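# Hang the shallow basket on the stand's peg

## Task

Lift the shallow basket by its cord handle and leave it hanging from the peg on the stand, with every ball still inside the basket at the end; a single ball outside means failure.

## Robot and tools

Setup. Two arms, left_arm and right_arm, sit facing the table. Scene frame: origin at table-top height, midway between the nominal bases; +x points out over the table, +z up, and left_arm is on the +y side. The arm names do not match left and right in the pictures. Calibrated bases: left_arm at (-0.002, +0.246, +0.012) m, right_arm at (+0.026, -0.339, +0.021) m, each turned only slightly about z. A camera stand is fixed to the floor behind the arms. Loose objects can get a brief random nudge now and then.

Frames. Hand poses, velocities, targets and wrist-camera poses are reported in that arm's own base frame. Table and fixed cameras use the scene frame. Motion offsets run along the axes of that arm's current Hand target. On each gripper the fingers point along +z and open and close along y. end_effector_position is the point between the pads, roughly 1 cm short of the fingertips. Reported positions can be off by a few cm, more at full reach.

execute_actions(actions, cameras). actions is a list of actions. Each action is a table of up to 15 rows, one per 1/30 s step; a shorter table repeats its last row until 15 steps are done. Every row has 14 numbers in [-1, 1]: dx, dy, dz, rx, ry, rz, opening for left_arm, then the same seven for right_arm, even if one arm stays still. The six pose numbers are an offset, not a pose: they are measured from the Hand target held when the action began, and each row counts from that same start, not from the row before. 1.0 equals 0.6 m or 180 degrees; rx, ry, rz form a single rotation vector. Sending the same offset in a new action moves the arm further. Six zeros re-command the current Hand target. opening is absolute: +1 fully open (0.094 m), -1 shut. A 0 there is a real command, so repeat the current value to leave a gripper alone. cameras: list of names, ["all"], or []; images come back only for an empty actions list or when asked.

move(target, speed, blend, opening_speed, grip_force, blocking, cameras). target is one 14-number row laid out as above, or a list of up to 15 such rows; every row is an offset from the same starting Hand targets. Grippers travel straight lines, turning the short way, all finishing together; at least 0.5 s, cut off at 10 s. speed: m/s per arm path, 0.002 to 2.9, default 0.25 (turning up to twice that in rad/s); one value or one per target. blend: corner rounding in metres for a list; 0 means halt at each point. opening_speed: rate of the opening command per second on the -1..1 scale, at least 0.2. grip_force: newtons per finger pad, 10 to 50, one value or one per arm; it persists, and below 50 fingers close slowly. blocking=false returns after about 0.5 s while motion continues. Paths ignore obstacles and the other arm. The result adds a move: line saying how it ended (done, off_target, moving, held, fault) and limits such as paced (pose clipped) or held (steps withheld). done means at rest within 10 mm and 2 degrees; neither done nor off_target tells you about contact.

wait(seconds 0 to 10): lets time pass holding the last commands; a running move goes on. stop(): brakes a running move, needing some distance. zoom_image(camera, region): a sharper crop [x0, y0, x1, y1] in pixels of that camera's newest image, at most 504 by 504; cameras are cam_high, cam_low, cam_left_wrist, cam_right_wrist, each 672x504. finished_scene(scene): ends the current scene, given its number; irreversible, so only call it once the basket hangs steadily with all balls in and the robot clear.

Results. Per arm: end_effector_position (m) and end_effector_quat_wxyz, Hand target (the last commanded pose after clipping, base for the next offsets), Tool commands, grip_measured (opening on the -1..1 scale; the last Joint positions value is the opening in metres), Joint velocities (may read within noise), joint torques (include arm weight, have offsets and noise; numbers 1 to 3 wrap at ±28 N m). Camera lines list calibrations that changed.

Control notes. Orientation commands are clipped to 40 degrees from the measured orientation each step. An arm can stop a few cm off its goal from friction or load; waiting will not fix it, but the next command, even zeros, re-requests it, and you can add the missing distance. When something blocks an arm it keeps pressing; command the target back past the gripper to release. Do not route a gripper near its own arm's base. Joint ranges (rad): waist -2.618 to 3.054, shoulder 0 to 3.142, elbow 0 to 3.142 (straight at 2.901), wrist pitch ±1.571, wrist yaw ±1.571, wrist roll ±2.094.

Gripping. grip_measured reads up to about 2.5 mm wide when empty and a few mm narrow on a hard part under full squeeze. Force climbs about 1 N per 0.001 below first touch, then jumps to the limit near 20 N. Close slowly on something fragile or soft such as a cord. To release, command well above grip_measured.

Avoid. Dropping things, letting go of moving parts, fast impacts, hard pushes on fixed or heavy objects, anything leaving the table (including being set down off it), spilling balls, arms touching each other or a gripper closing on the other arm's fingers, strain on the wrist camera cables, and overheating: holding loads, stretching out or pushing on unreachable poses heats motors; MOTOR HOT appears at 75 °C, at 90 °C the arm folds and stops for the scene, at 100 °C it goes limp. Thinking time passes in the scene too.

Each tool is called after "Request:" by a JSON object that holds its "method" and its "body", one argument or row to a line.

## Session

Request:
{"method": "execute_actions", "body": {
  "actions": []
}}

Scene clock: 0.00 s.
left_arm: end_effector_position=(+0.3926, +0.0366, +0.0943) grip_measured=+1.000 end_effector_quat_wxyz=(+0.584, -0.095, +0.804, +0.059) | right_arm: end_effector_position=(+0.4005, -0.0486, +0.1237) grip_measured=+1.000 end_effector_quat_wxyz=(+0.620, +0.127, +0.773, -0.046)
Joint positions: left_arm=[-0.007 1.566 0.342 0.901 -0.214 -0.088 0.094] | right_arm=[-0.035 1.532 0.367 0.931 0.198 0.135 0.094]
Joint velocities: within noise
Joint torques (N m): no reading
Heat: left arm: 30 °C; right arm: 30 °C.
Hand target: left_arm +0.3961, +0.0368, +0.1039; +0.596, -0.097, +0.795, +0.058 | right_arm +0.4033, -0.0489, +0.1338; +0.631, +0.128, +0.763, -0.046
Tool commands: left_gripper/opening=+1.0 right_gripper/opening=+1.0
camera_calibration:
cam_left_wrist: T_world_to_cam=[[0.155328, -0.984093, -0.0862264, -0.0144853], [-0.833697, -0.0837634, -0.545833, 0.389291], [0.529927, 0.15667, -0.833446, -0.0317], [0, 0, 0, 1]] pos_world=[0.343599, 0.0233199, 0.184819]
cam_right_wrist: T_world_to_cam=[[-0.328621, -0.924705, -0.192169, 0.109837], [-0.722932, 0.377212, -0.578861, 0.382418], [0.607764, -0.0513002, -0.792459, -0.0479178], [0, 0, 0, 1]] pos_world=[0.34168, -0.0451437, 0.204501]

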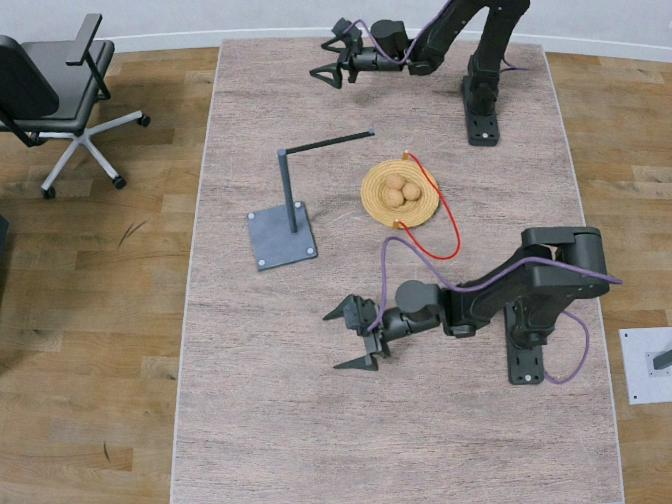

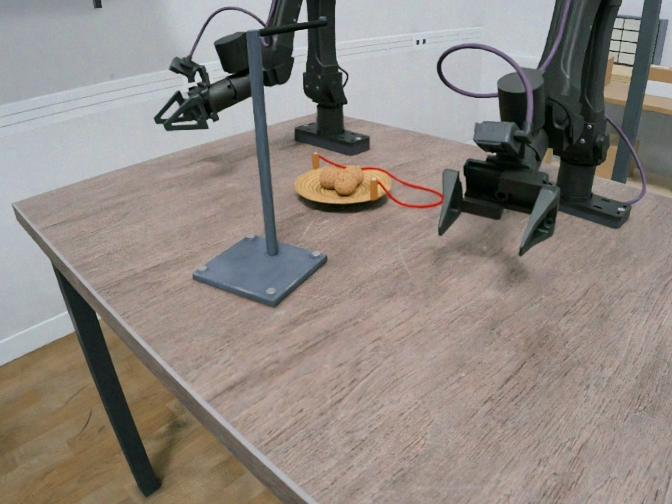

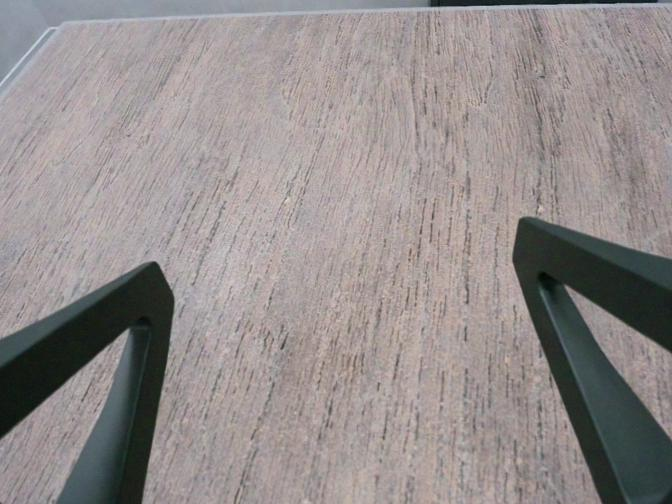

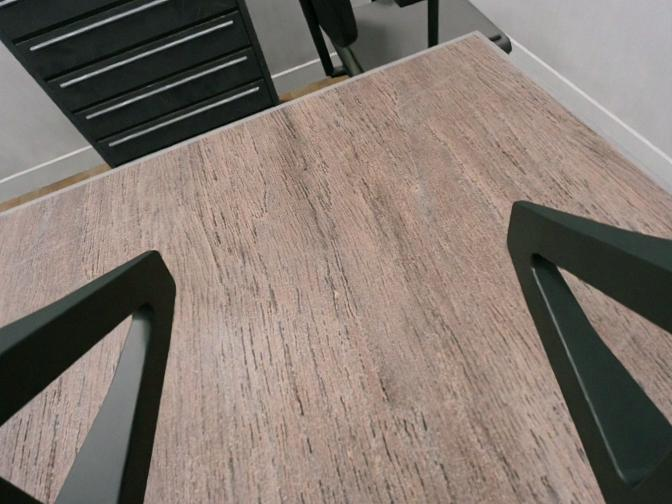

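Request:
{"method": "move", "body": {
  "target": [
    [0,0.25,-0.1,0,0,0,1,-0.0535,0.027,-0.279,0,0,0,0],
    [0,0.25,-0.1,0,0,0,1,0.071,0.532,-0.662,-0.437,0.282,-0.564,0]
  ],
  "blend": [0.04,0],
  "cameras": ["all"]
}}

Scene clock: 7.93 s.
left_arm: end_effector_position=(+0.2995, +0.1652, +0.0959) grip_measured=+1.000 end_effector_quat_wxyz=(+0.574, -0.116, +0.809, +0.045) | right_arm: end_effector_position=(+0.1010, +0.3508, +0.1933) grip_measured=+0.001 end_effector_quat_wxyz=(-0.037, +0.793, -0.608, -0.008)
Joint positions: left_arm=[0.758 1.324 0.225 0.705 0.504 0.134 0.094] | right_arm=[1.294 1.901 1.962 -1.557 0.013 -0.541 0.047]
Joint torques (N m): left_arm=[0.38 -6.32 7.84 2 0.29 0.11] | right_arm=[0.55 -11 8.2 0.29 -0.07 -0.17]
Heat: left arm: 30 °C; right arm: 32 °C.
Hand target: left_arm +0.3065, +0.1705, +0.1176; +0.596, -0.096, +0.795, +0.058 | right_arm +0.0986, +0.3563, +0.2001; +0.000, +0.798, -0.602, +0.000
Off the commanded pose: left_arm 0.023 m, 4 deg | right_arm 0.009 m, 4 deg.
joint sent to its limit (right arm) — joint 4 (wrist pitch), lower limit. The joint targets are off in orientation, not in position.
move: off_target (left_arm, right_arm)
camera_calibration:
cam_left_wrist: T_world_to_cam=[[0.17103, -0.984426, -0.0406739, 0.117655], [-0.841336, -0.124437, -0.525993, 0.330545], [0.51274, 0.124181, -0.849516, 0.0108974], [0, 0, 0, 1]] pos_world=[0.25239, 0.155602, 0.187907]
cam_right_wrist: T_world_to_cam=[[0.9862, 0.134183, 0.0969785, -0.166088], [0.0520691, -0.807421, 0.587673, 0.167242], [0.157158, -0.574514, -0.803265, 0.440944], [0, 0, 0, 1]] pos_world=[0.0857899, 0.410649, 0.272019]

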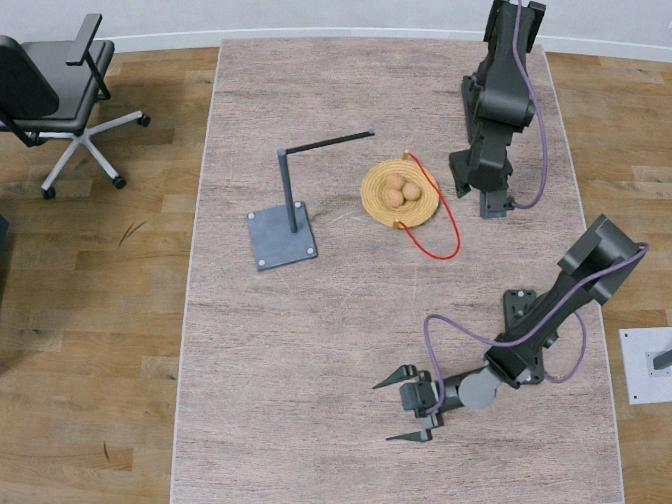

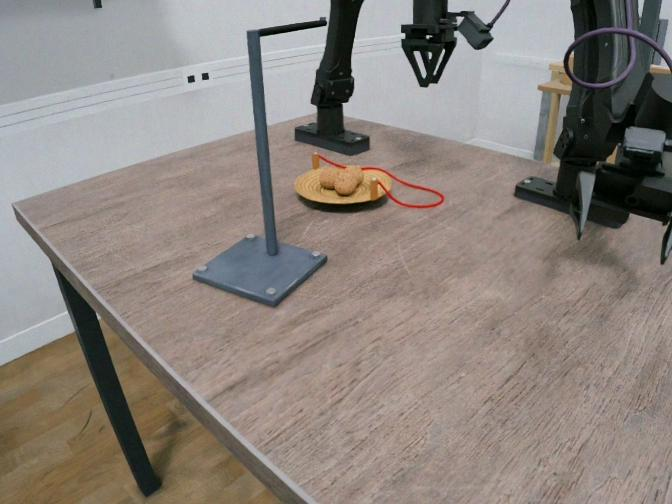

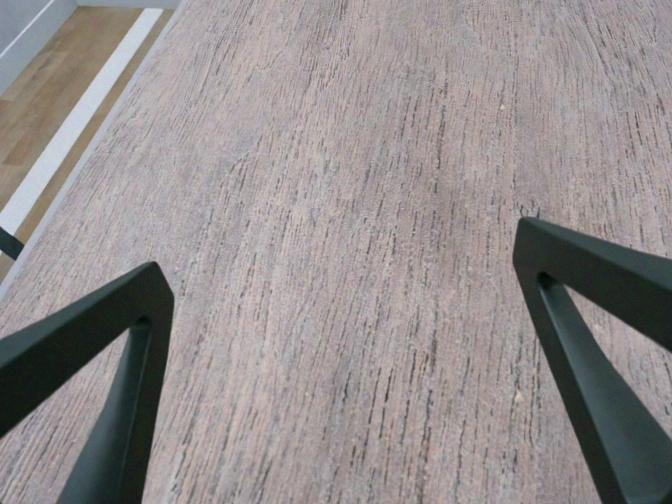

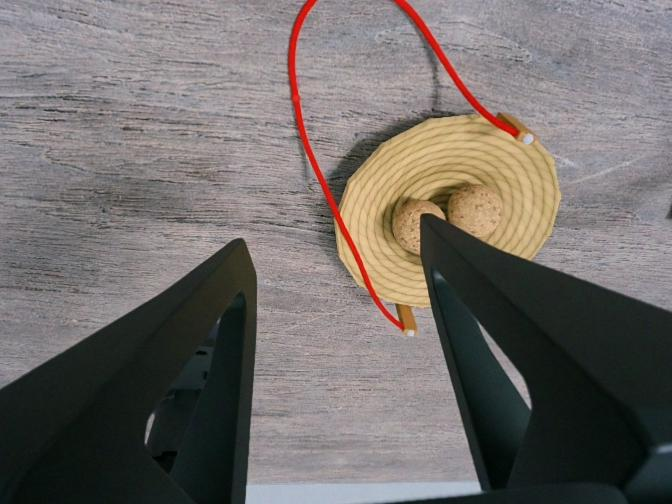

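Request:
{"method": "move", "body": {
  "target": [0,0,0,0,0,0,1,-0.010,0.004,0.283,0,0,0,0],
  "cameras": ["cam_low","cam_right_wrist"]
}}

Scene clock: 9.97 s.
left_arm: end_effector_position=(+0.2995, +0.1652, +0.0959) grip_measured=+1.000 end_effector_quat_wxyz=(+0.574, -0.116, +0.809, +0.045) | right_arm: end_effector_position=(+0.0984, +0.3580, +0.0306) grip_measured=+0.001 end_effector_quat_wxyz=(+0.004, +0.798, -0.603, +0.009)
Joint positions: left_arm=[0.758 1.324 0.225 0.705 0.504 0.134 0.094] | right_arm=[1.306 2.019 1.475 -1.042 0.013 -0.541 0.047]
Joint torques (N m): left_arm=[0.36 -6.32 7.84 2 0.29 0.11] | right_arm=[0.44 -12.94 4.6 0.36 -0.16 -0.08]
Heat: left arm: 30 °C; right arm: 32 °C.
Hand target: left_arm +0.3065, +0.1705, +0.1176; +0.596, -0.096, +0.795, +0.058 | right_arm +0.0947, +0.3615, +0.0303; +0.000, +0.798, -0.602, +0.000
Off the commanded pose: left_arm 0.023 m, 4 deg | right_arm 0.005 m, 1 deg.
move: off_target (left_arm)
camera_calibration:
cam_right_wrist: T_world_to_cam=[[0.986375, 0.153044, 0.0603421, -0.154308], [0.076936, -0.753358, 0.653094, 0.245093], [0.145411, -0.639554, -0.754869, 0.337656], [0, 0, 0, 1]] pos_world=[0.0842506, 0.424208, 0.104128]
Images, in order (width x height): cam_low 672x504, cam_right_wrist 672x504.

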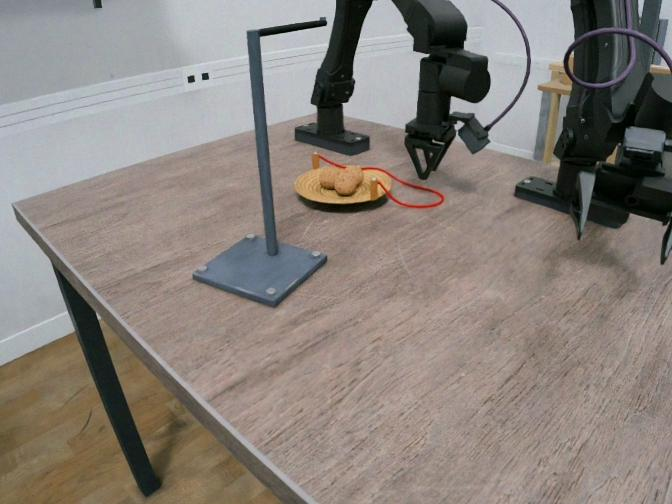

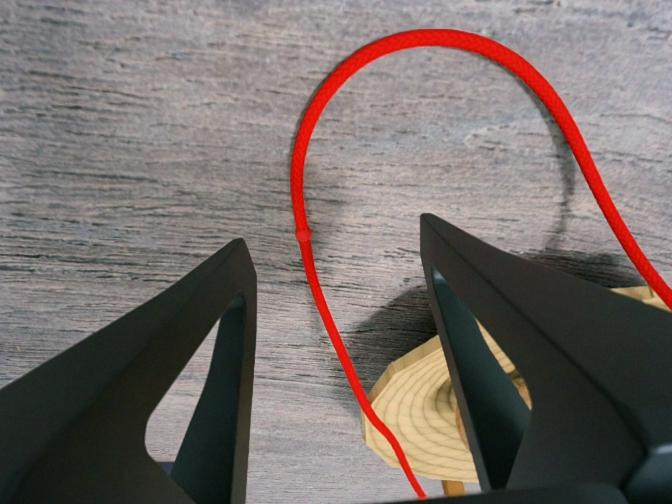

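Request:
{"method": "move", "body": {
  "target": [0,0,0,0,0,0,1,0,0.0175,0.058,0,0,0,0],
  "speed": 0.06,
  "cameras": ["cam_low","cam_right_wrist"]
}}

Request:
{"method": "zoom_image", "body": {
  "camera": "cam_low",
  "region": [360, 110, 500, 230]
}}

Scene clock: 11.57 s.
left_arm: end_effector_position=(+0.2995, +0.1652, +0.0959) grip_measured=+1.000 end_effector_quat_wxyz=(+0.574, -0.116, +0.809, +0.045) | right_arm: end_effector_position=(+0.0886, +0.3580, +0.0009) grip_measured=+0.001 end_effector_quat_wxyz=(-0.003, +0.800, -0.600, +0.006)
Joint positions: left_arm=[0.758 1.324 0.225 0.705 0.504 0.134 0.094] | right_arm=[1.332 2.037 1.376 -0.909 0.013 -0.523 0.047]
Joint torques (N m): left_arm=[0.38 -6.32 7.83 2 0.29 0.11] | right_arm=[0.46 -12 4.23 0.4 -0.1 0.05]
Heat: left arm: 30 °C; right arm: 32 °C.
Hand target: left_arm +0.3065, +0.1705, +0.1176; +0.596, -0.096, +0.795, +0.058 | right_arm +0.0845, +0.3586, -0.0045; +0.000, +0.799, -0.602, +0.000
Off the commanded pose: left_arm 0.023 m, 4 deg | right_arm 0.007 m, 1 deg.
move: off_target (left_arm)
camera_calibration:
cam_right_wrist: T_world_to_cam=[[0.984997, 0.159191, 0.0666223, -0.144939], [0.079802, -0.762485, 0.642065, 0.268277], [0.153009, -0.627116, -0.76375, 0.311601], [0, 0, 0, 1]] pos_world=[0.0736774, 0.42304, 0.0753902]
Images, in order (width x height): cam_low 672x504, cam_right_wrist 672x504.

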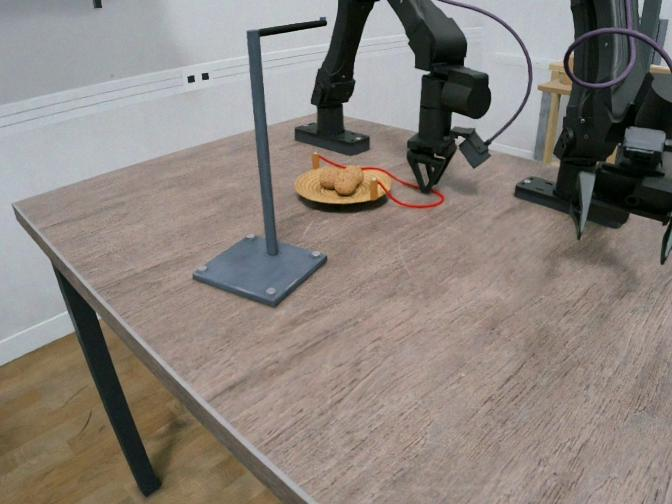

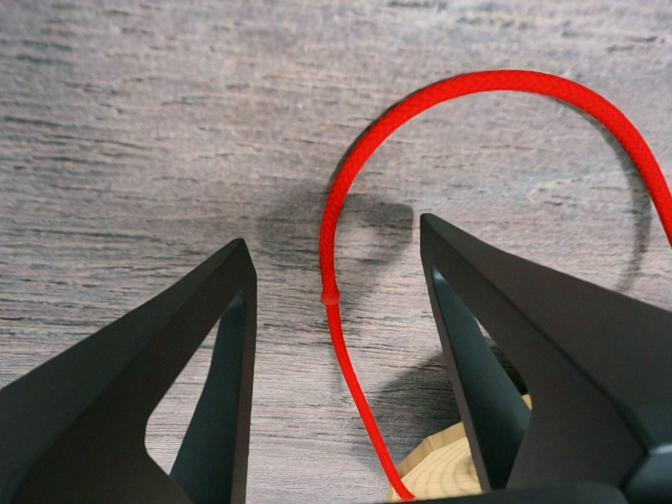

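Scaled by 3.600.

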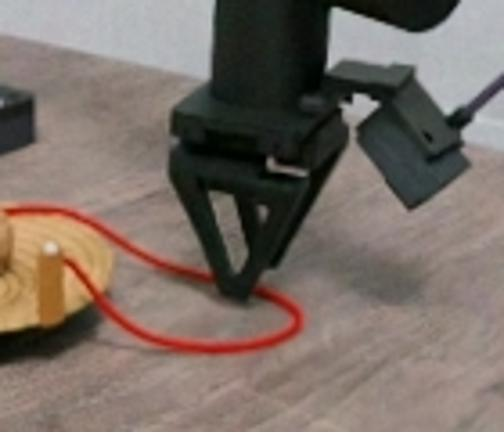

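Request:
{"method": "move", "body": {
  "target": [0,0,0,0,0,0,1,0,0.002,0.0155,0,0,0,0],
  "speed": 0.03,
  "cameras": ["cam_low","cam_right_wrist"]
}}

Request:
{"method": "zoom_image", "body": {
  "camera": "cam_low",
  "region": [360, 110, 500, 230]
}}

Scene clock: 12.70 s.
left_arm: end_effector_position=(+0.2995, +0.1652, +0.0959) grip_measured=+1.000 end_effector_quat_wxyz=(+0.574, -0.116, +0.809, +0.045) | right_arm: end_effector_position=(+0.0882, +0.3581, -0.0050) grip_measured=+0.001 end_effector_quat_wxyz=(-0.004, +0.799, -0.601, +0.005)
Joint positions: left_arm=[0.758 1.324 0.225 0.705 0.504 0.134 0.094] | right_arm=[1.333 2.043 1.36 -0.883 0.013 -0.519 0.047]
Joint torques (N m): left_arm=[0.38 -6.32 7.83 2 0.29 0.11] | right_arm=[0.76 -11.12 3.51 0.44 -0.12 0.11]
Heat: left arm: 30 °C; right arm: 32 °C.
Hand target: left_arm +0.3065, +0.1705, +0.1176; +0.596, -0.096, +0.795, +0.058 | right_arm +0.0835, +0.3582, -0.0138; +0.000, +0.798, -0.602, +0.000
Off the commanded pose: left_arm 0.023 m, 4 deg | right_arm 0.010 m, 1 deg.
move: off_target (left_arm)
camera_calibration:
cam_right_wrist: T_world_to_cam=[[0.985298, 0.156768, 0.067913, -0.143333], [0.0776064, -0.764822, 0.639551, 0.273222], [0.152202, -0.624877, -0.765743, 0.306483], [0, 0, 0, 1]] pos_world=[0.0733744, 0.422951, 0.0696819]
Images, in order (width x height): cam_low 672x504, cam_right_wrist 672x504.

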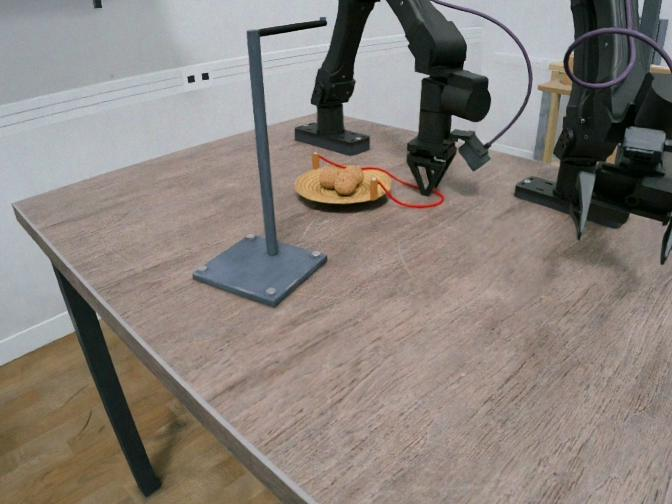

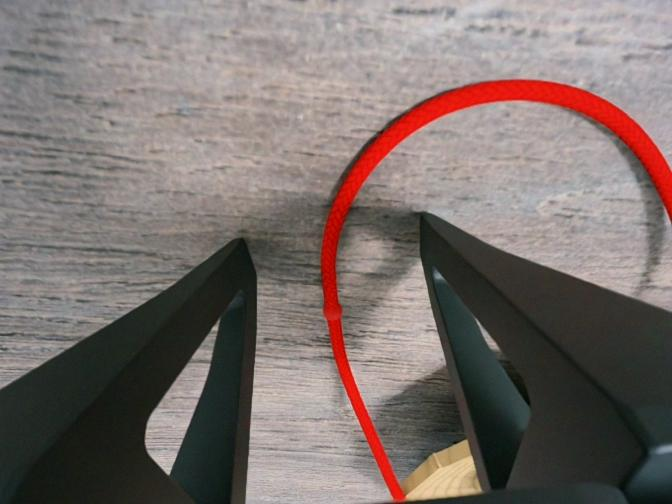

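Scaled by 3.600.

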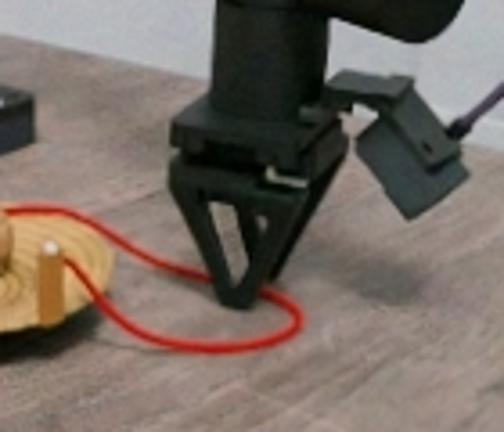

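Request:
{"method": "move", "body": {
  "target": [0,0,0,0,0,0,1,0,0,0.009,0,0,0,0],
  "speed": 0.02,
  "cameras": ["cam_right_wrist"]
}}

Scene clock: 13.57 s.
left_arm: end_effector_position=(+0.2995, +0.1652, +0.0959) grip_measured=+1.000 end_effector_quat_wxyz=(+0.574, -0.116, +0.809, +0.045) | right_arm: end_effector_position=(+0.0882, +0.3581, -0.0054) grip_measured=+0.001 end_effector_quat_wxyz=(-0.005, +0.799, -0.602, +0.005)
Joint positions: left_arm=[0.758 1.324 0.225 0.705 0.504 0.134 0.094] | right_arm=[1.333 2.043 1.358 -0.881 0.013 -0.518 0.047]
Joint torques (N m): left_arm=[0.38 -6.31 7.83 2 0.29 0.11] | right_arm=[0.7 -10.56 2.89 0.6 -0.16 0.02]
Heat: left arm: 31 °C; right arm: 32 °C.
Hand target: left_arm +0.3065, +0.1705, +0.1176; +0.596, -0.096, +0.795, +0.058 | right_arm +0.0835, +0.3582, -0.0192; +0.000, +0.798, -0.602, +0.000
Off the commanded pose: left_arm 0.023 m, 4 deg | right_arm 0.015 m, 1 deg.
move: off_target (left_arm, right_arm)
camera_calibration:
cam_right_wrist: T_world_to_cam=[[0.985523, 0.155212, 0.0682236, -0.142789], [0.0763211, -0.765454, 0.638949, 0.273814], [0.151394, -0.624492, -0.766218, 0.306168], [0, 0, 0, 1]] pos_world=[0.0734714, 0.422954, 0.0693799]
Images, in order (width x height): cam_right_wrist 672x504.

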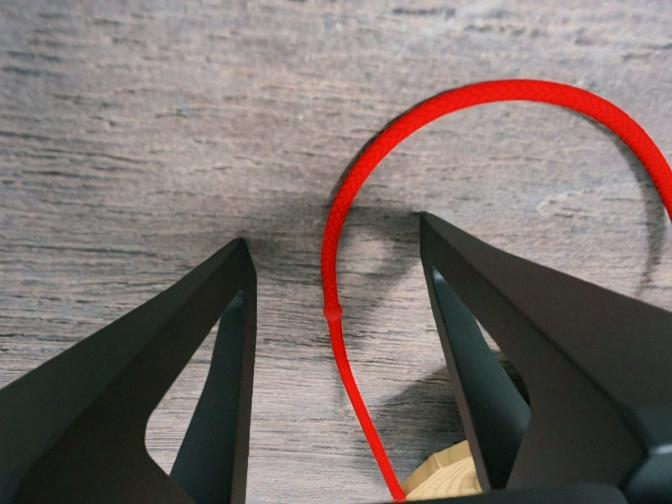

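Request:
{"method": "move", "body": {
  "target": [0,0,0,0,0,0,1,0,0,-0.007,0,0,0,-1],
  "opening_speed": 0.8,
  "cameras": ["cam_right_wrist","cam_high"]
}}

Scene clock: 15.17 s.
left_arm: end_effector_position=(+0.2995, +0.1652, +0.0959) grip_measured=+1.000 end_effector_quat_wxyz=(+0.574, -0.116, +0.809, +0.045) | right_arm: end_effector_position=(+0.0888, +0.3601, -0.0054) grip_measured=-0.959 end_effector_quat_wxyz=(-0.009, +0.799, -0.602, +0.004)
Joint positions: left_arm=[0.758 1.324 0.225 0.705 0.504 0.134 0.094] | right_arm=[1.333 2.043 1.358 -0.873 0.013 -0.518 0.002]
Joint torques (N m): left_arm=[0.36 -6.32 7.83 2 0.29 0.11] | right_arm=[0.5 -11.18 3.7 0.36 -0.1 0.04]
Heat: left arm: 31 °C; right arm: 31 °C.
Hand target: left_arm +0.3065, +0.1705, +0.1176; +0.596, -0.096, +0.795, +0.058 | right_arm +0.0835, +0.3582, -0.0150; +0.000, +0.798, -0.602, +0.000
Off the commanded pose: left_arm 0.023 m, 4 deg | right_arm 0.011 m, 1 deg.
move: off_target (left_arm, right_arm)
camera_calibration:
cam_right_wrist: T_world_to_cam=[[0.985401, 0.154262, 0.0720278, -0.14328], [0.0742915, -0.770289, 0.633353, 0.277079], [0.153184, -0.618756, -0.770503, 0.305033], [0, 0, 0, 1]] pos_world=[0.0738775, 0.424275, 0.0698606]
Images, in order (width x height): cam_high 672x504, cam_right_wrist 672x504.

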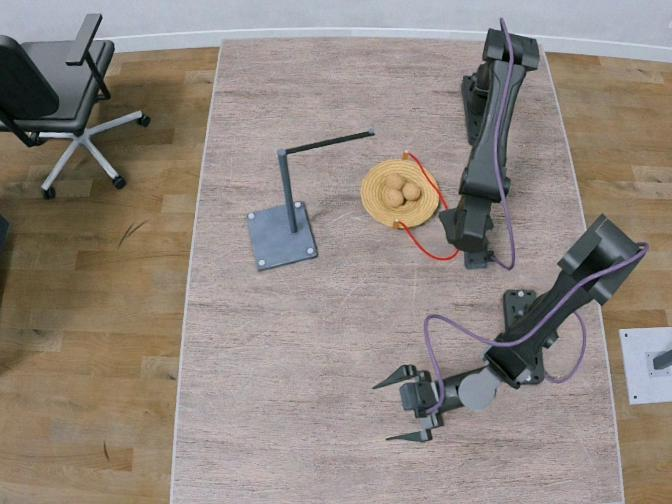

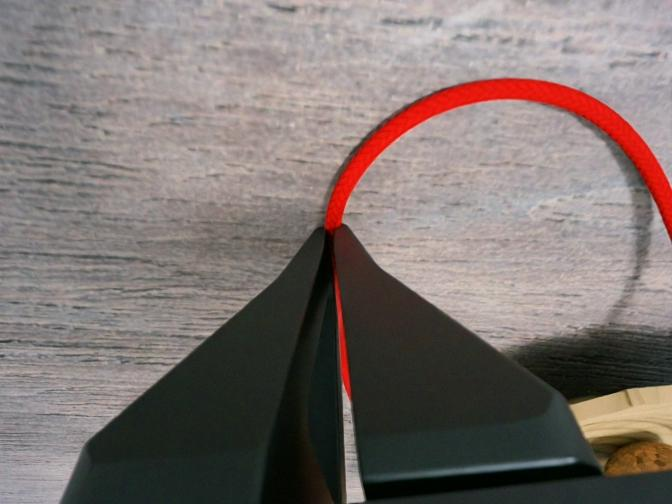

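Request:
{"method": "move", "body": {
  "target": [
    [0,0,0,0,0,0,1,0.068,-0.05,-0.167,0,0,0,-1],
    [0,0,0,0,0,0,1,0.23,-0.168,-0.31,0.15,0,0,-1],
    [0,0,0,0,0,0,1,0.23,-0.168,-0.39,0.194,0,0,-1]
  ],
  "speed": 0.12,
  "blend": [0.03,0.02,0],
  "cameras": ["all"]
}}

Request:
{"method": "zoom_image", "body": {
  "camera": "cam_low",
  "region": [240, 0, 480, 220]
}}

Scene clock: 19.80 s.
left_arm: end_effector_position=(+0.2995, +0.1652, +0.0959) grip_measured=+1.000 end_effector_quat_wxyz=(+0.574, -0.116, +0.809, +0.045) | right_arm: end_effector_position=(+0.2164, +0.2506, +0.1975) grip_measured=-0.964 end_effector_quat_wxyz=(-0.212, +0.769, -0.576, +0.179)
Joint positions: left_arm=[0.758 1.324 0.225 0.705 0.504 0.134 0.094] | right_arm=[1.075 1.431 1.329 -1.075 0.411 -0.864 0.002]
Joint torques (N m): left_arm=[0.38 -6.32 7.83 2 0.29 0.11] | right_arm=[0.35 -9.7 9.13 0.74 0.3 -0.06]
Heat: left arm: 31 °C; right arm: 32 °C.
Hand target: left_arm +0.3065, +0.1705, +0.1176; +0.596, -0.096, +0.795, +0.058 | right_arm +0.2183, +0.2533, +0.2189; -0.240, +0.762, -0.574, +0.181
Off the commanded pose: left_arm 0.023 m, 4 deg | right_arm 0.022 m, 3 deg.
move: off_target (left_arm, right_arm)
camera_calibration:
cam_left_wrist: T_world_to_cam=[[0.17103, -0.984426, -0.0406739, 0.117655], [-0.841336, -0.124437, -0.525993, 0.330545], [0.51274, 0.124181, -0.849516, 0.0108974], [0, 0, 0, 1]] pos_world=[0.25239, 0.155602, 0.187907]
cam_right_wrist: T_world_to_cam=[[0.80773, 0.119394, 0.577336, -0.319317], [-0.230402, -0.837471, 0.495538, 0.164784], [0.542666, -0.53328, -0.648942, 0.2443], [0, 0, 0, 1]] pos_world=[0.163315, 0.306406, 0.261233]

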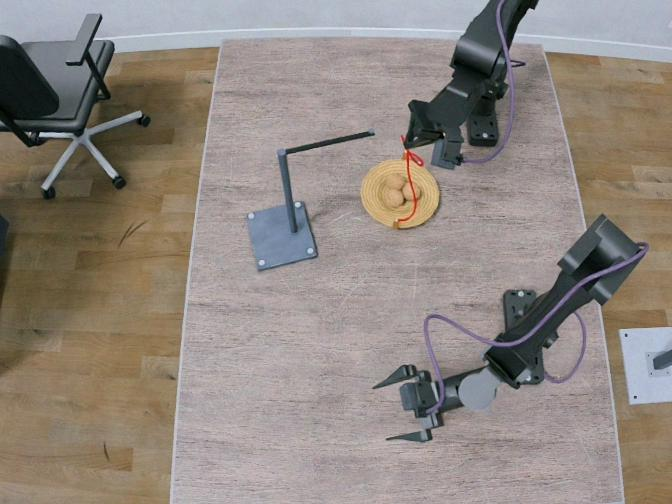

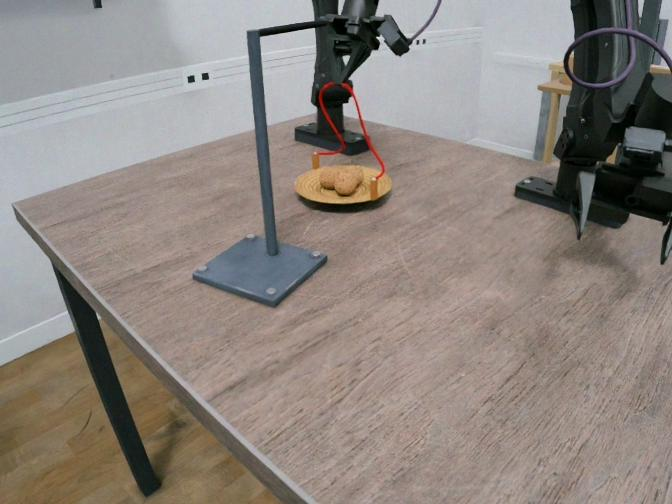

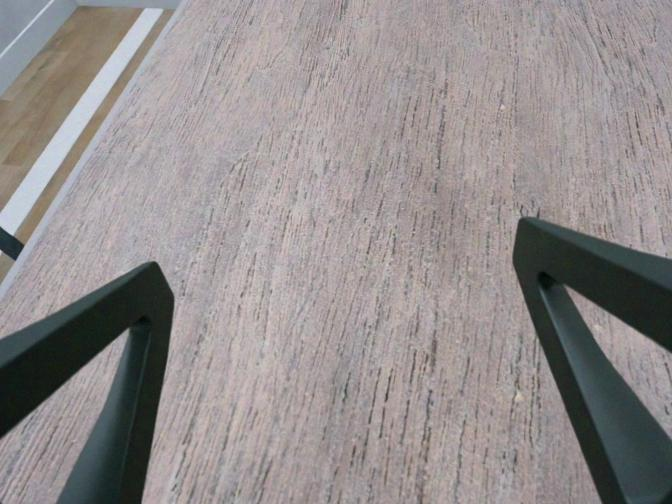

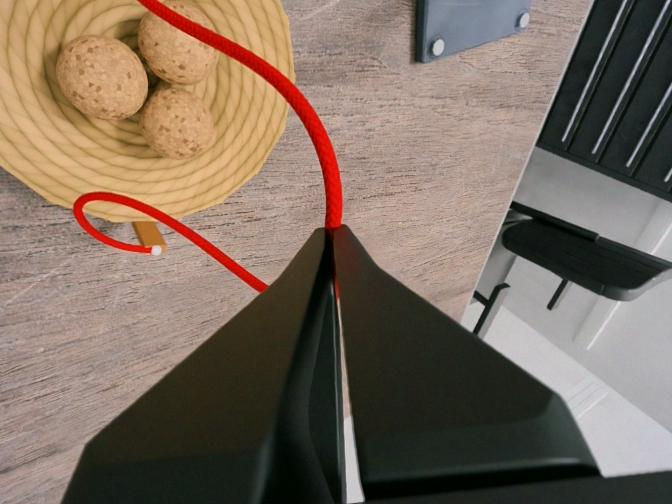

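Scaled by 2.100.

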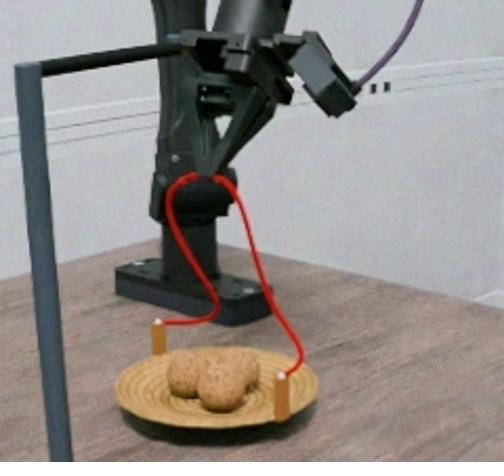

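Request:
{"method": "move", "body": {
  "target": [0,0,0,0,0,0,1,0.0,-0.043,-0.0615,0,0,0,-1],
  "speed": 0.06,
  "cameras": ["cam_low","cam_right_wrist"]
}}

Request:
{"method": "zoom_image", "body": {
  "camera": "cam_low",
  "region": [240, 0, 480, 220]
}}

Scene clock: 21.53 s.
left_arm: end_effector_position=(+0.2995, +0.1652, +0.0959) grip_measured=+1.000 end_effector_quat_wxyz=(+0.574, -0.116, +0.809, +0.045) | right_arm: end_effector_position=(+0.2161, +0.2497, +0.2518) grip_measured=-0.964 end_effector_quat_wxyz=(-0.226, +0.765, -0.577, +0.177)
Joint positions: left_arm=[0.758 1.324 0.225 0.705 0.504 0.134 0.094] | right_arm=[1.075 1.451 1.558 -1.254 0.412 -0.864 0.002]
Joint torques (N m): left_arm=[0.36 -6.32 7.83 2 0.29 0.11] | right_arm=[0.55 -6.98 8.96 0.8 0.34 -0.1]
Heat: left arm: 31 °C; right arm: 32 °C.
Hand target: left_arm +0.3065, +0.1705, +0.1176; +0.596, -0.096, +0.795, +0.058 | right_arm +0.2183, +0.2532, +0.2640; -0.240, +0.762, -0.574, +0.181
Off the commanded pose: left_arm 0.023 m, 4 deg | right_arm 0.013 m, 2 deg.
move: off_target (left_arm, right_arm)
camera_calibration:
cam_right_wrist: T_world_to_cam=[[0.799366, 0.104403, 0.591704, -0.348363], [-0.237616, -0.849577, 0.470912, 0.147778], [0.551863, -0.51703, -0.654315, 0.274573], [0, 0, 0, 1]] pos_world=[0.162057, 0.303881, 0.316195]
Images, in order (width x height): cam_low 672x504, cam_right_wrist 672x504.

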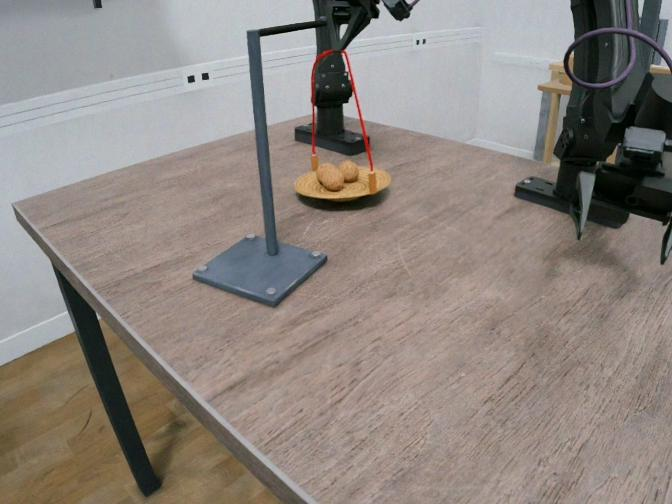

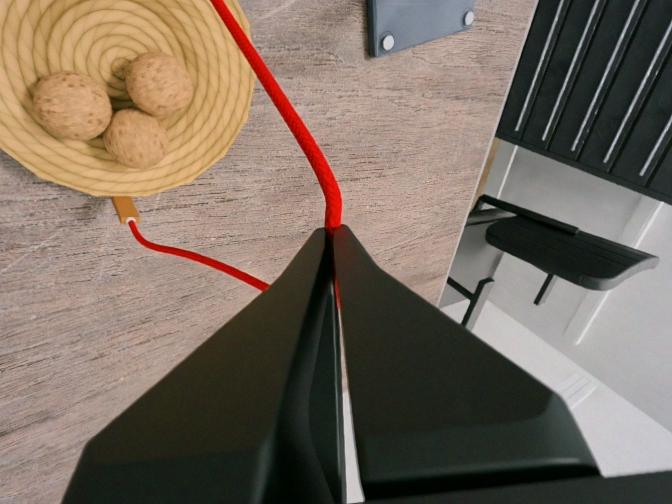

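Scaled by 2.100.

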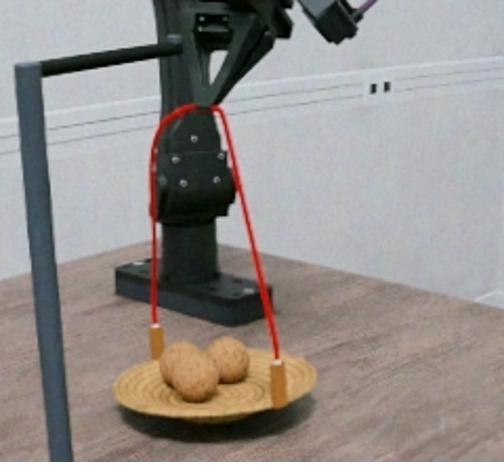

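Request:
{"method": "move", "body": {
  "target": [
    [0,0,0,0,0,0,1,0,0.067,0.096,0,0,0,-1],
    [0,0,0,0,0,0,1,-0.117,0.221,0.171,-0.097,0,0,-1],
    [0,0,0,0,0,0,1,-0.23,0.393,0.271,-0.194,0,0,-1]
  ],
  "speed": [0.06,0.12,0.1],
  "blend": [0.01,0.03,0],
  "cameras": ["all"]
}}

Request:
{"method": "zoom_image", "body": {
  "camera": "cam_low",
  "region": [280, 100, 480, 230]
}}

Scene clock: 27.03 s.
left_arm: end_effector_position=(+0.2995, +0.1652, +0.0959) grip_measured=+1.000 end_effector_quat_wxyz=(+0.574, -0.116, +0.809, +0.045) | right_arm: end_effector_position=(+0.0857, +0.3442, -0.0053) grip_measured=-0.964 end_effector_quat_wxyz=(+0.012, +0.800, -0.600, +0.013)
Joint positions: left_arm=[0.758 1.324 0.225 0.705 0.504 0.134 0.094] | right_arm=[1.332 2.026 1.332 -0.908 0.015 -0.522 0.002]
Joint torques (N m): left_arm=[0.38 -6.31 7.84 2 0.29 0.11] | right_arm=[0.49 -10.88 7.41 0.34 -0.11 0.08]
Heat: left arm: 32 °C; right arm: 32 °C.
Hand target: left_arm +0.3065, +0.1705, +0.1176; +0.596, -0.096, +0.795, +0.058 | right_arm +0.0840, +0.3583, -0.0043; +0.000, +0.798, -0.602, +0.000
Off the commanded pose: left_arm 0.023 m, 4 deg | right_arm 0.014 m, 2 deg.
move: off_target (left_arm, right_arm)
camera_calibration:
cam_left_wrist: T_world_to_cam=[[0.17103, -0.984426, -0.0406739, 0.117655], [-0.841336, -0.124437, -0.525993, 0.330545], [0.51274, 0.124181, -0.849516, 0.0108974], [0, 0, 0, 1]] pos_world=[0.25239, 0.155602, 0.187907]
cam_right_wrist: T_world_to_cam=[[0.985503, 0.16007, 0.0562279, -0.139883], [0.0825262, -0.741848, 0.665471, 0.254735], [0.148235, -0.651183, -0.744303, 0.307431], [0, 0, 0, 1]] pos_world=[0.071261, 0.411559, 0.0671682]

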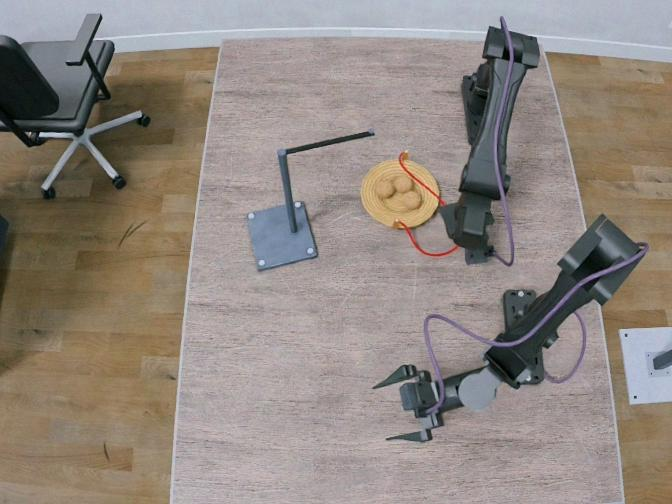

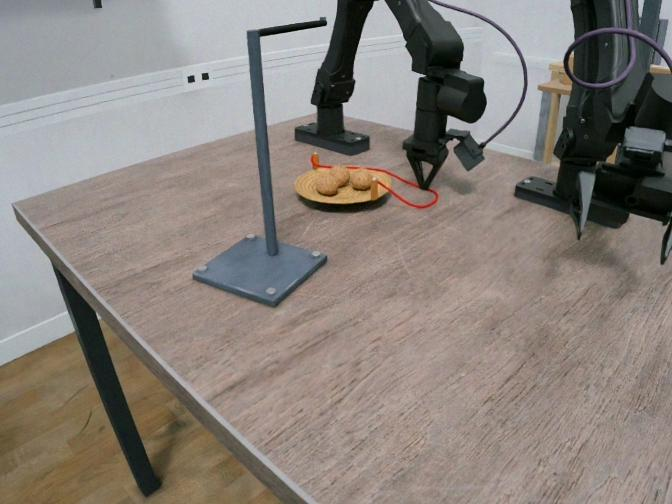

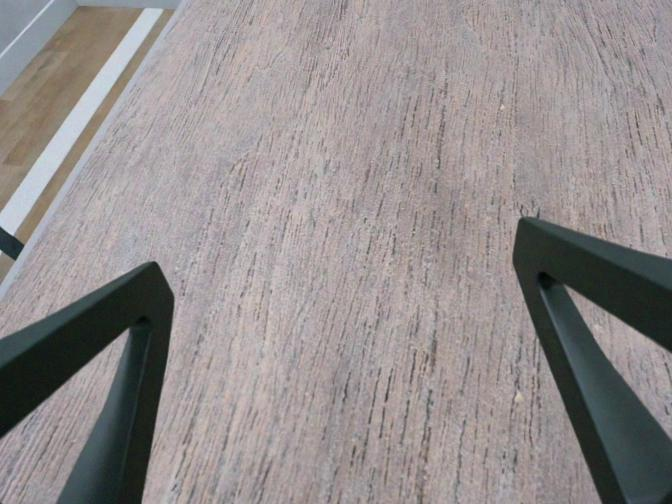

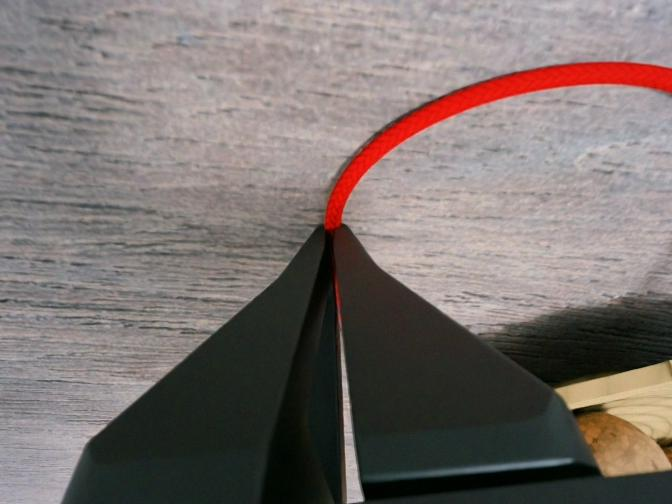

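Scaled by 2.520.

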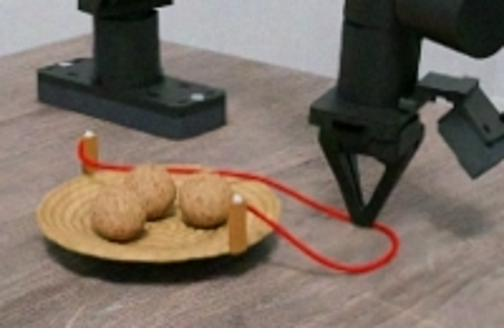

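Request:
{"method": "move", "body": {
  "target": [0,0,0,0,0,0,1,0,0,0,0,0,0,-0.1],
  "opening_speed": 1,
  "cameras": ["cam_right_wrist"]
}}

Scene clock: 28.30 s.
left_arm: end_effector_position=(+0.2995, +0.1652, +0.0959) grip_measured=+1.000 end_effector_quat_wxyz=(+0.574, -0.116, +0.809, +0.045) | right_arm: end_effector_position=(+0.0816, +0.3449, -0.0047) grip_measured=-0.102 end_effector_quat_wxyz=(+0.015, +0.801, -0.599, +0.007)
Joint positions: left_arm=[0.758 1.324 0.225 0.705 0.504 0.134 0.094] | right_arm=[1.336 2.026 1.335 -0.913 0.001 -0.521 0.042]
Joint torques (N m): left_arm=[0.38 -6.32 7.84 2 0.29 0.11] | right_arm=[0.27 -10.92 7.01 0.28 -0.02 0.11]
Heat: left arm: 32 °C; right arm: 32 °C.
Hand target: left_arm +0.3065, +0.1705, +0.1176; +0.596, -0.096, +0.795, +0.058 | right_arm +0.0839, +0.3584, -0.0042; +0.000, +0.799, -0.602, +0.000
Off the commanded pose: left_arm 0.023 m, 4 deg | right_arm 0.014 m, 2 deg.
move: off_target (left_arm, right_arm)
camera_calibration:
cam_right_wrist: T_world_to_cam=[[0.985705, 0.162945, 0.0428214, -0.137135], [0.0938762, -0.742254, 0.663511, 0.254369], [0.1399, -0.650006, -0.74694, 0.309239], [0, 0, 0, 1]] pos_world=[0.0680331, 0.412159, 0.068079]
Images, in order (width x height): cam_right_wrist 672x504.

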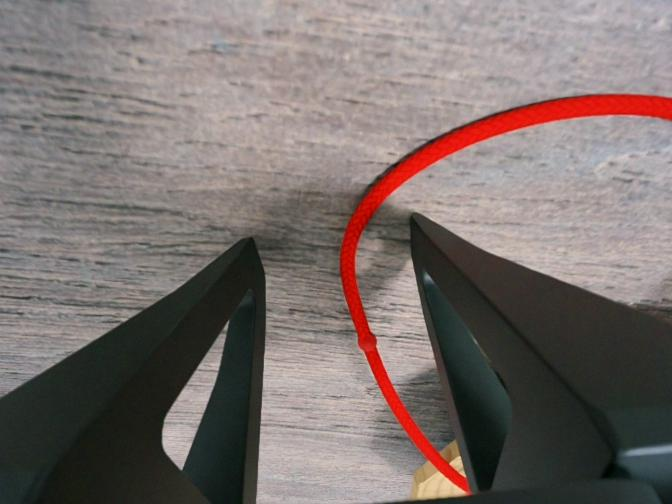

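Request:
{"method": "move", "body": {
  "target": [
    [0,0,0,0,0,0,1,0.01,-0.003,-0.012,0,0,0,-0.1],
    [0,0,0,0,0,0,1,0.02,-0.006,0,0,0,0,-0.1]
  ],
  "speed": 0.04,
  "cameras": ["cam_right_wrist"]
}}

Scene clock: 29.87 s.
left_arm: end_effector_position=(+0.2995, +0.1652, +0.0959) grip_measured=+1.000 end_effector_quat_wxyz=(+0.574, -0.116, +0.809, +0.045) | right_arm: end_effector_position=(+0.0870, +0.3454, -0.0047) grip_measured=-0.102 end_effector_quat_wxyz=(+0.012, +0.797, -0.603, +0.005)
Joint positions: left_arm=[0.758 1.324 0.225 0.705 0.504 0.134 0.094] | right_arm=[1.322 2.026 1.335 -0.906 0.001 -0.525 0.042]
Joint torques (N m): left_arm=[0.36 -6.32 7.84 2 0.29 0.11] | right_arm=[-0.72 -13.44 3.56 0.45 0.01 -0.11]
Heat: left arm: 32 °C; right arm: 32 °C.
Hand target: left_arm +0.3065, +0.1705, +0.1176; +0.596, -0.096, +0.795, +0.058 | right_arm +0.0908, +0.3479, -0.0042; +0.000, +0.798, -0.602, +0.000
Off the commanded pose: left_arm 0.023 m, 4 deg | right_arm 0.004 m, 2 deg.
move: off_target (left_arm)
camera_calibration:
cam_right_wrist: T_world_to_cam=[[0.987284, 0.152436, 0.0451054, -0.139006], [0.0854056, -0.747926, 0.658265, 0.256974], [0.134079, -0.646042, -0.751434, 0.307875], [0, 0, 0, 1]] pos_world=[0.074012, 0.412287, 0.0684611]
Images, in order (width x height): cam_right_wrist 672x504.

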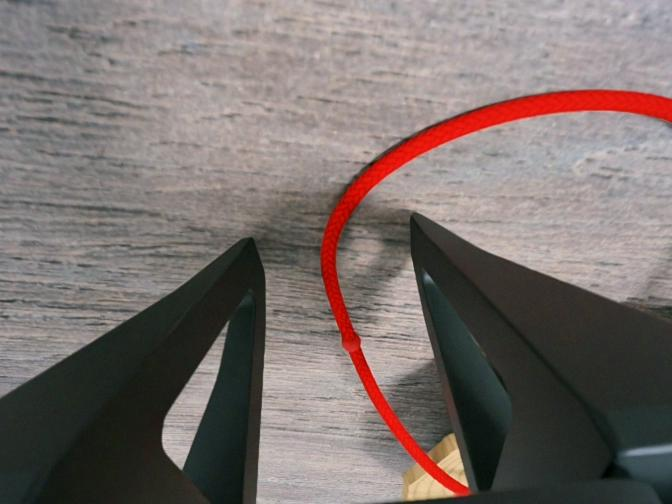

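Request:
{"method": "move", "body": {
  "target": [
    [0,0,0,0,0,0,1,0.014,0,-0.02,0,0,0,-0.1],
    [0,0,0,0,0,0,1,0.024,0,0,0,0,0,-0.1]
  ],
  "speed": 0.04,
  "cameras": ["cam_right_wrist"]
}}

Scene clock: 31.43 s.
left_arm: end_effector_position=(+0.2995, +0.1652, +0.0959) grip_measured=+1.000 end_effector_quat_wxyz=(+0.574, -0.116, +0.809, +0.045) | right_arm: end_effector_position=(+0.0919, +0.3363, -0.0053) grip_measured=-0.101 end_effector_quat_wxyz=(+0.006, +0.798, -0.602, +0.003)
Joint positions: left_arm=[0.758 1.324 0.225 0.705 0.504 0.134 0.094] | right_arm=[1.302 1.991 1.279 -0.874 0.002 -0.547 0.042]
Joint torques (N m): left_arm=[0.38 -6.32 7.83 2 0.29 0.11] | right_arm=[-1.02 -13.81 2.99 0.33 -0.02 -0.14]
Heat: left arm: 32 °C; right arm: 32 °C.
Hand target: left_arm +0.3065, +0.1705, +0.1176; +0.596, -0.096, +0.795, +0.058 | right_arm +0.0947, +0.3340, -0.0043; +0.000, +0.799, -0.602, +0.000
Off the commanded pose: left_arm 0.023 m, 4 deg | right_arm 0.004 m, 1 deg.
move: off_target (left_arm)
camera_calibration:
cam_right_wrist: T_world_to_cam=[[0.986618, 0.154989, 0.0506402, -0.143095], [0.0852904, -0.755264, 0.649847, 0.252498], [0.138966, -0.636831, -0.758376, 0.297305], [0, 0, 0, 1]] pos_world=[0.078329, 0.402214, 0.0686307]
Images, in order (width x height): cam_right_wrist 672x504.

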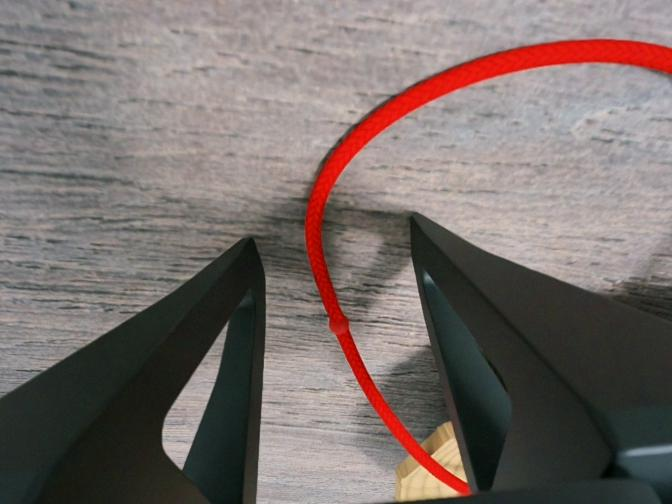

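Request:
{"method": "move", "body": {
  "target": [
    [0,0,0,0,0,0,1,0.018,0,-0.02,0,0,0,-0.1],
    [0,0,0,0,0,0,1,0.028,0,0,0,0,0,-0.1]
  ],
  "speed": 0.04,
  "cameras": ["cam_right_wrist"]
}}

Scene clock: 33.13 s.
left_arm: end_effector_position=(+0.2995, +0.1652, +0.0959) grip_measured=+1.000 end_effector_quat_wxyz=(+0.574, -0.116, +0.809, +0.045) | right_arm: end_effector_position=(+0.0968, +0.3196, -0.0056) grip_measured=-0.101 end_effector_quat_wxyz=(+0.007, +0.798, -0.602, +0.004)
Joint positions: left_arm=[0.758 1.324 0.225 0.705 0.504 0.134 0.094] | right_arm=[1.275 1.944 1.21 -0.854 0.003 -0.574 0.042]
Joint torques (N m): left_arm=[0.36 -6.32 7.83 2 0.29 0.11] | right_arm=[-0.92 -13.04 3.15 0.41 -0.05 -0.19]
Heat: left arm: 32 °C; right arm: 32 °C.
Hand target: left_arm +0.3065, +0.1705, +0.1176; +0.596, -0.096, +0.795, +0.058 | right_arm +0.0993, +0.3178, -0.0042; +0.000, +0.799, -0.602, +0.000
Off the commanded pose: left_arm 0.023 m, 4 deg | right_arm 0.003 m, 1 deg.
move: off_target (left_arm)
camera_calibration:
cam_right_wrist: T_world_to_cam=[[0.986697, 0.154705, 0.049955, -0.145314], [0.085185, -0.753722, 0.651649, 0.239228], [0.138466, -0.638725, -0.756874, 0.286534], [0, 0, 0, 1]] pos_world=[0.0833272, 0.385808, 0.0682365]
Images, in order (width x height): cam_right_wrist 672x504.

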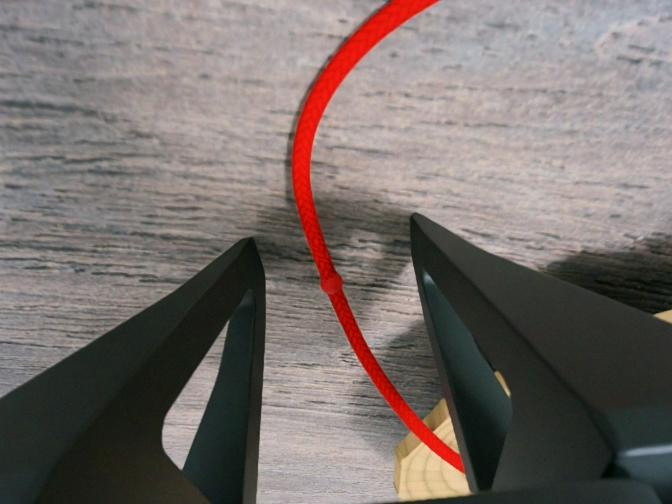

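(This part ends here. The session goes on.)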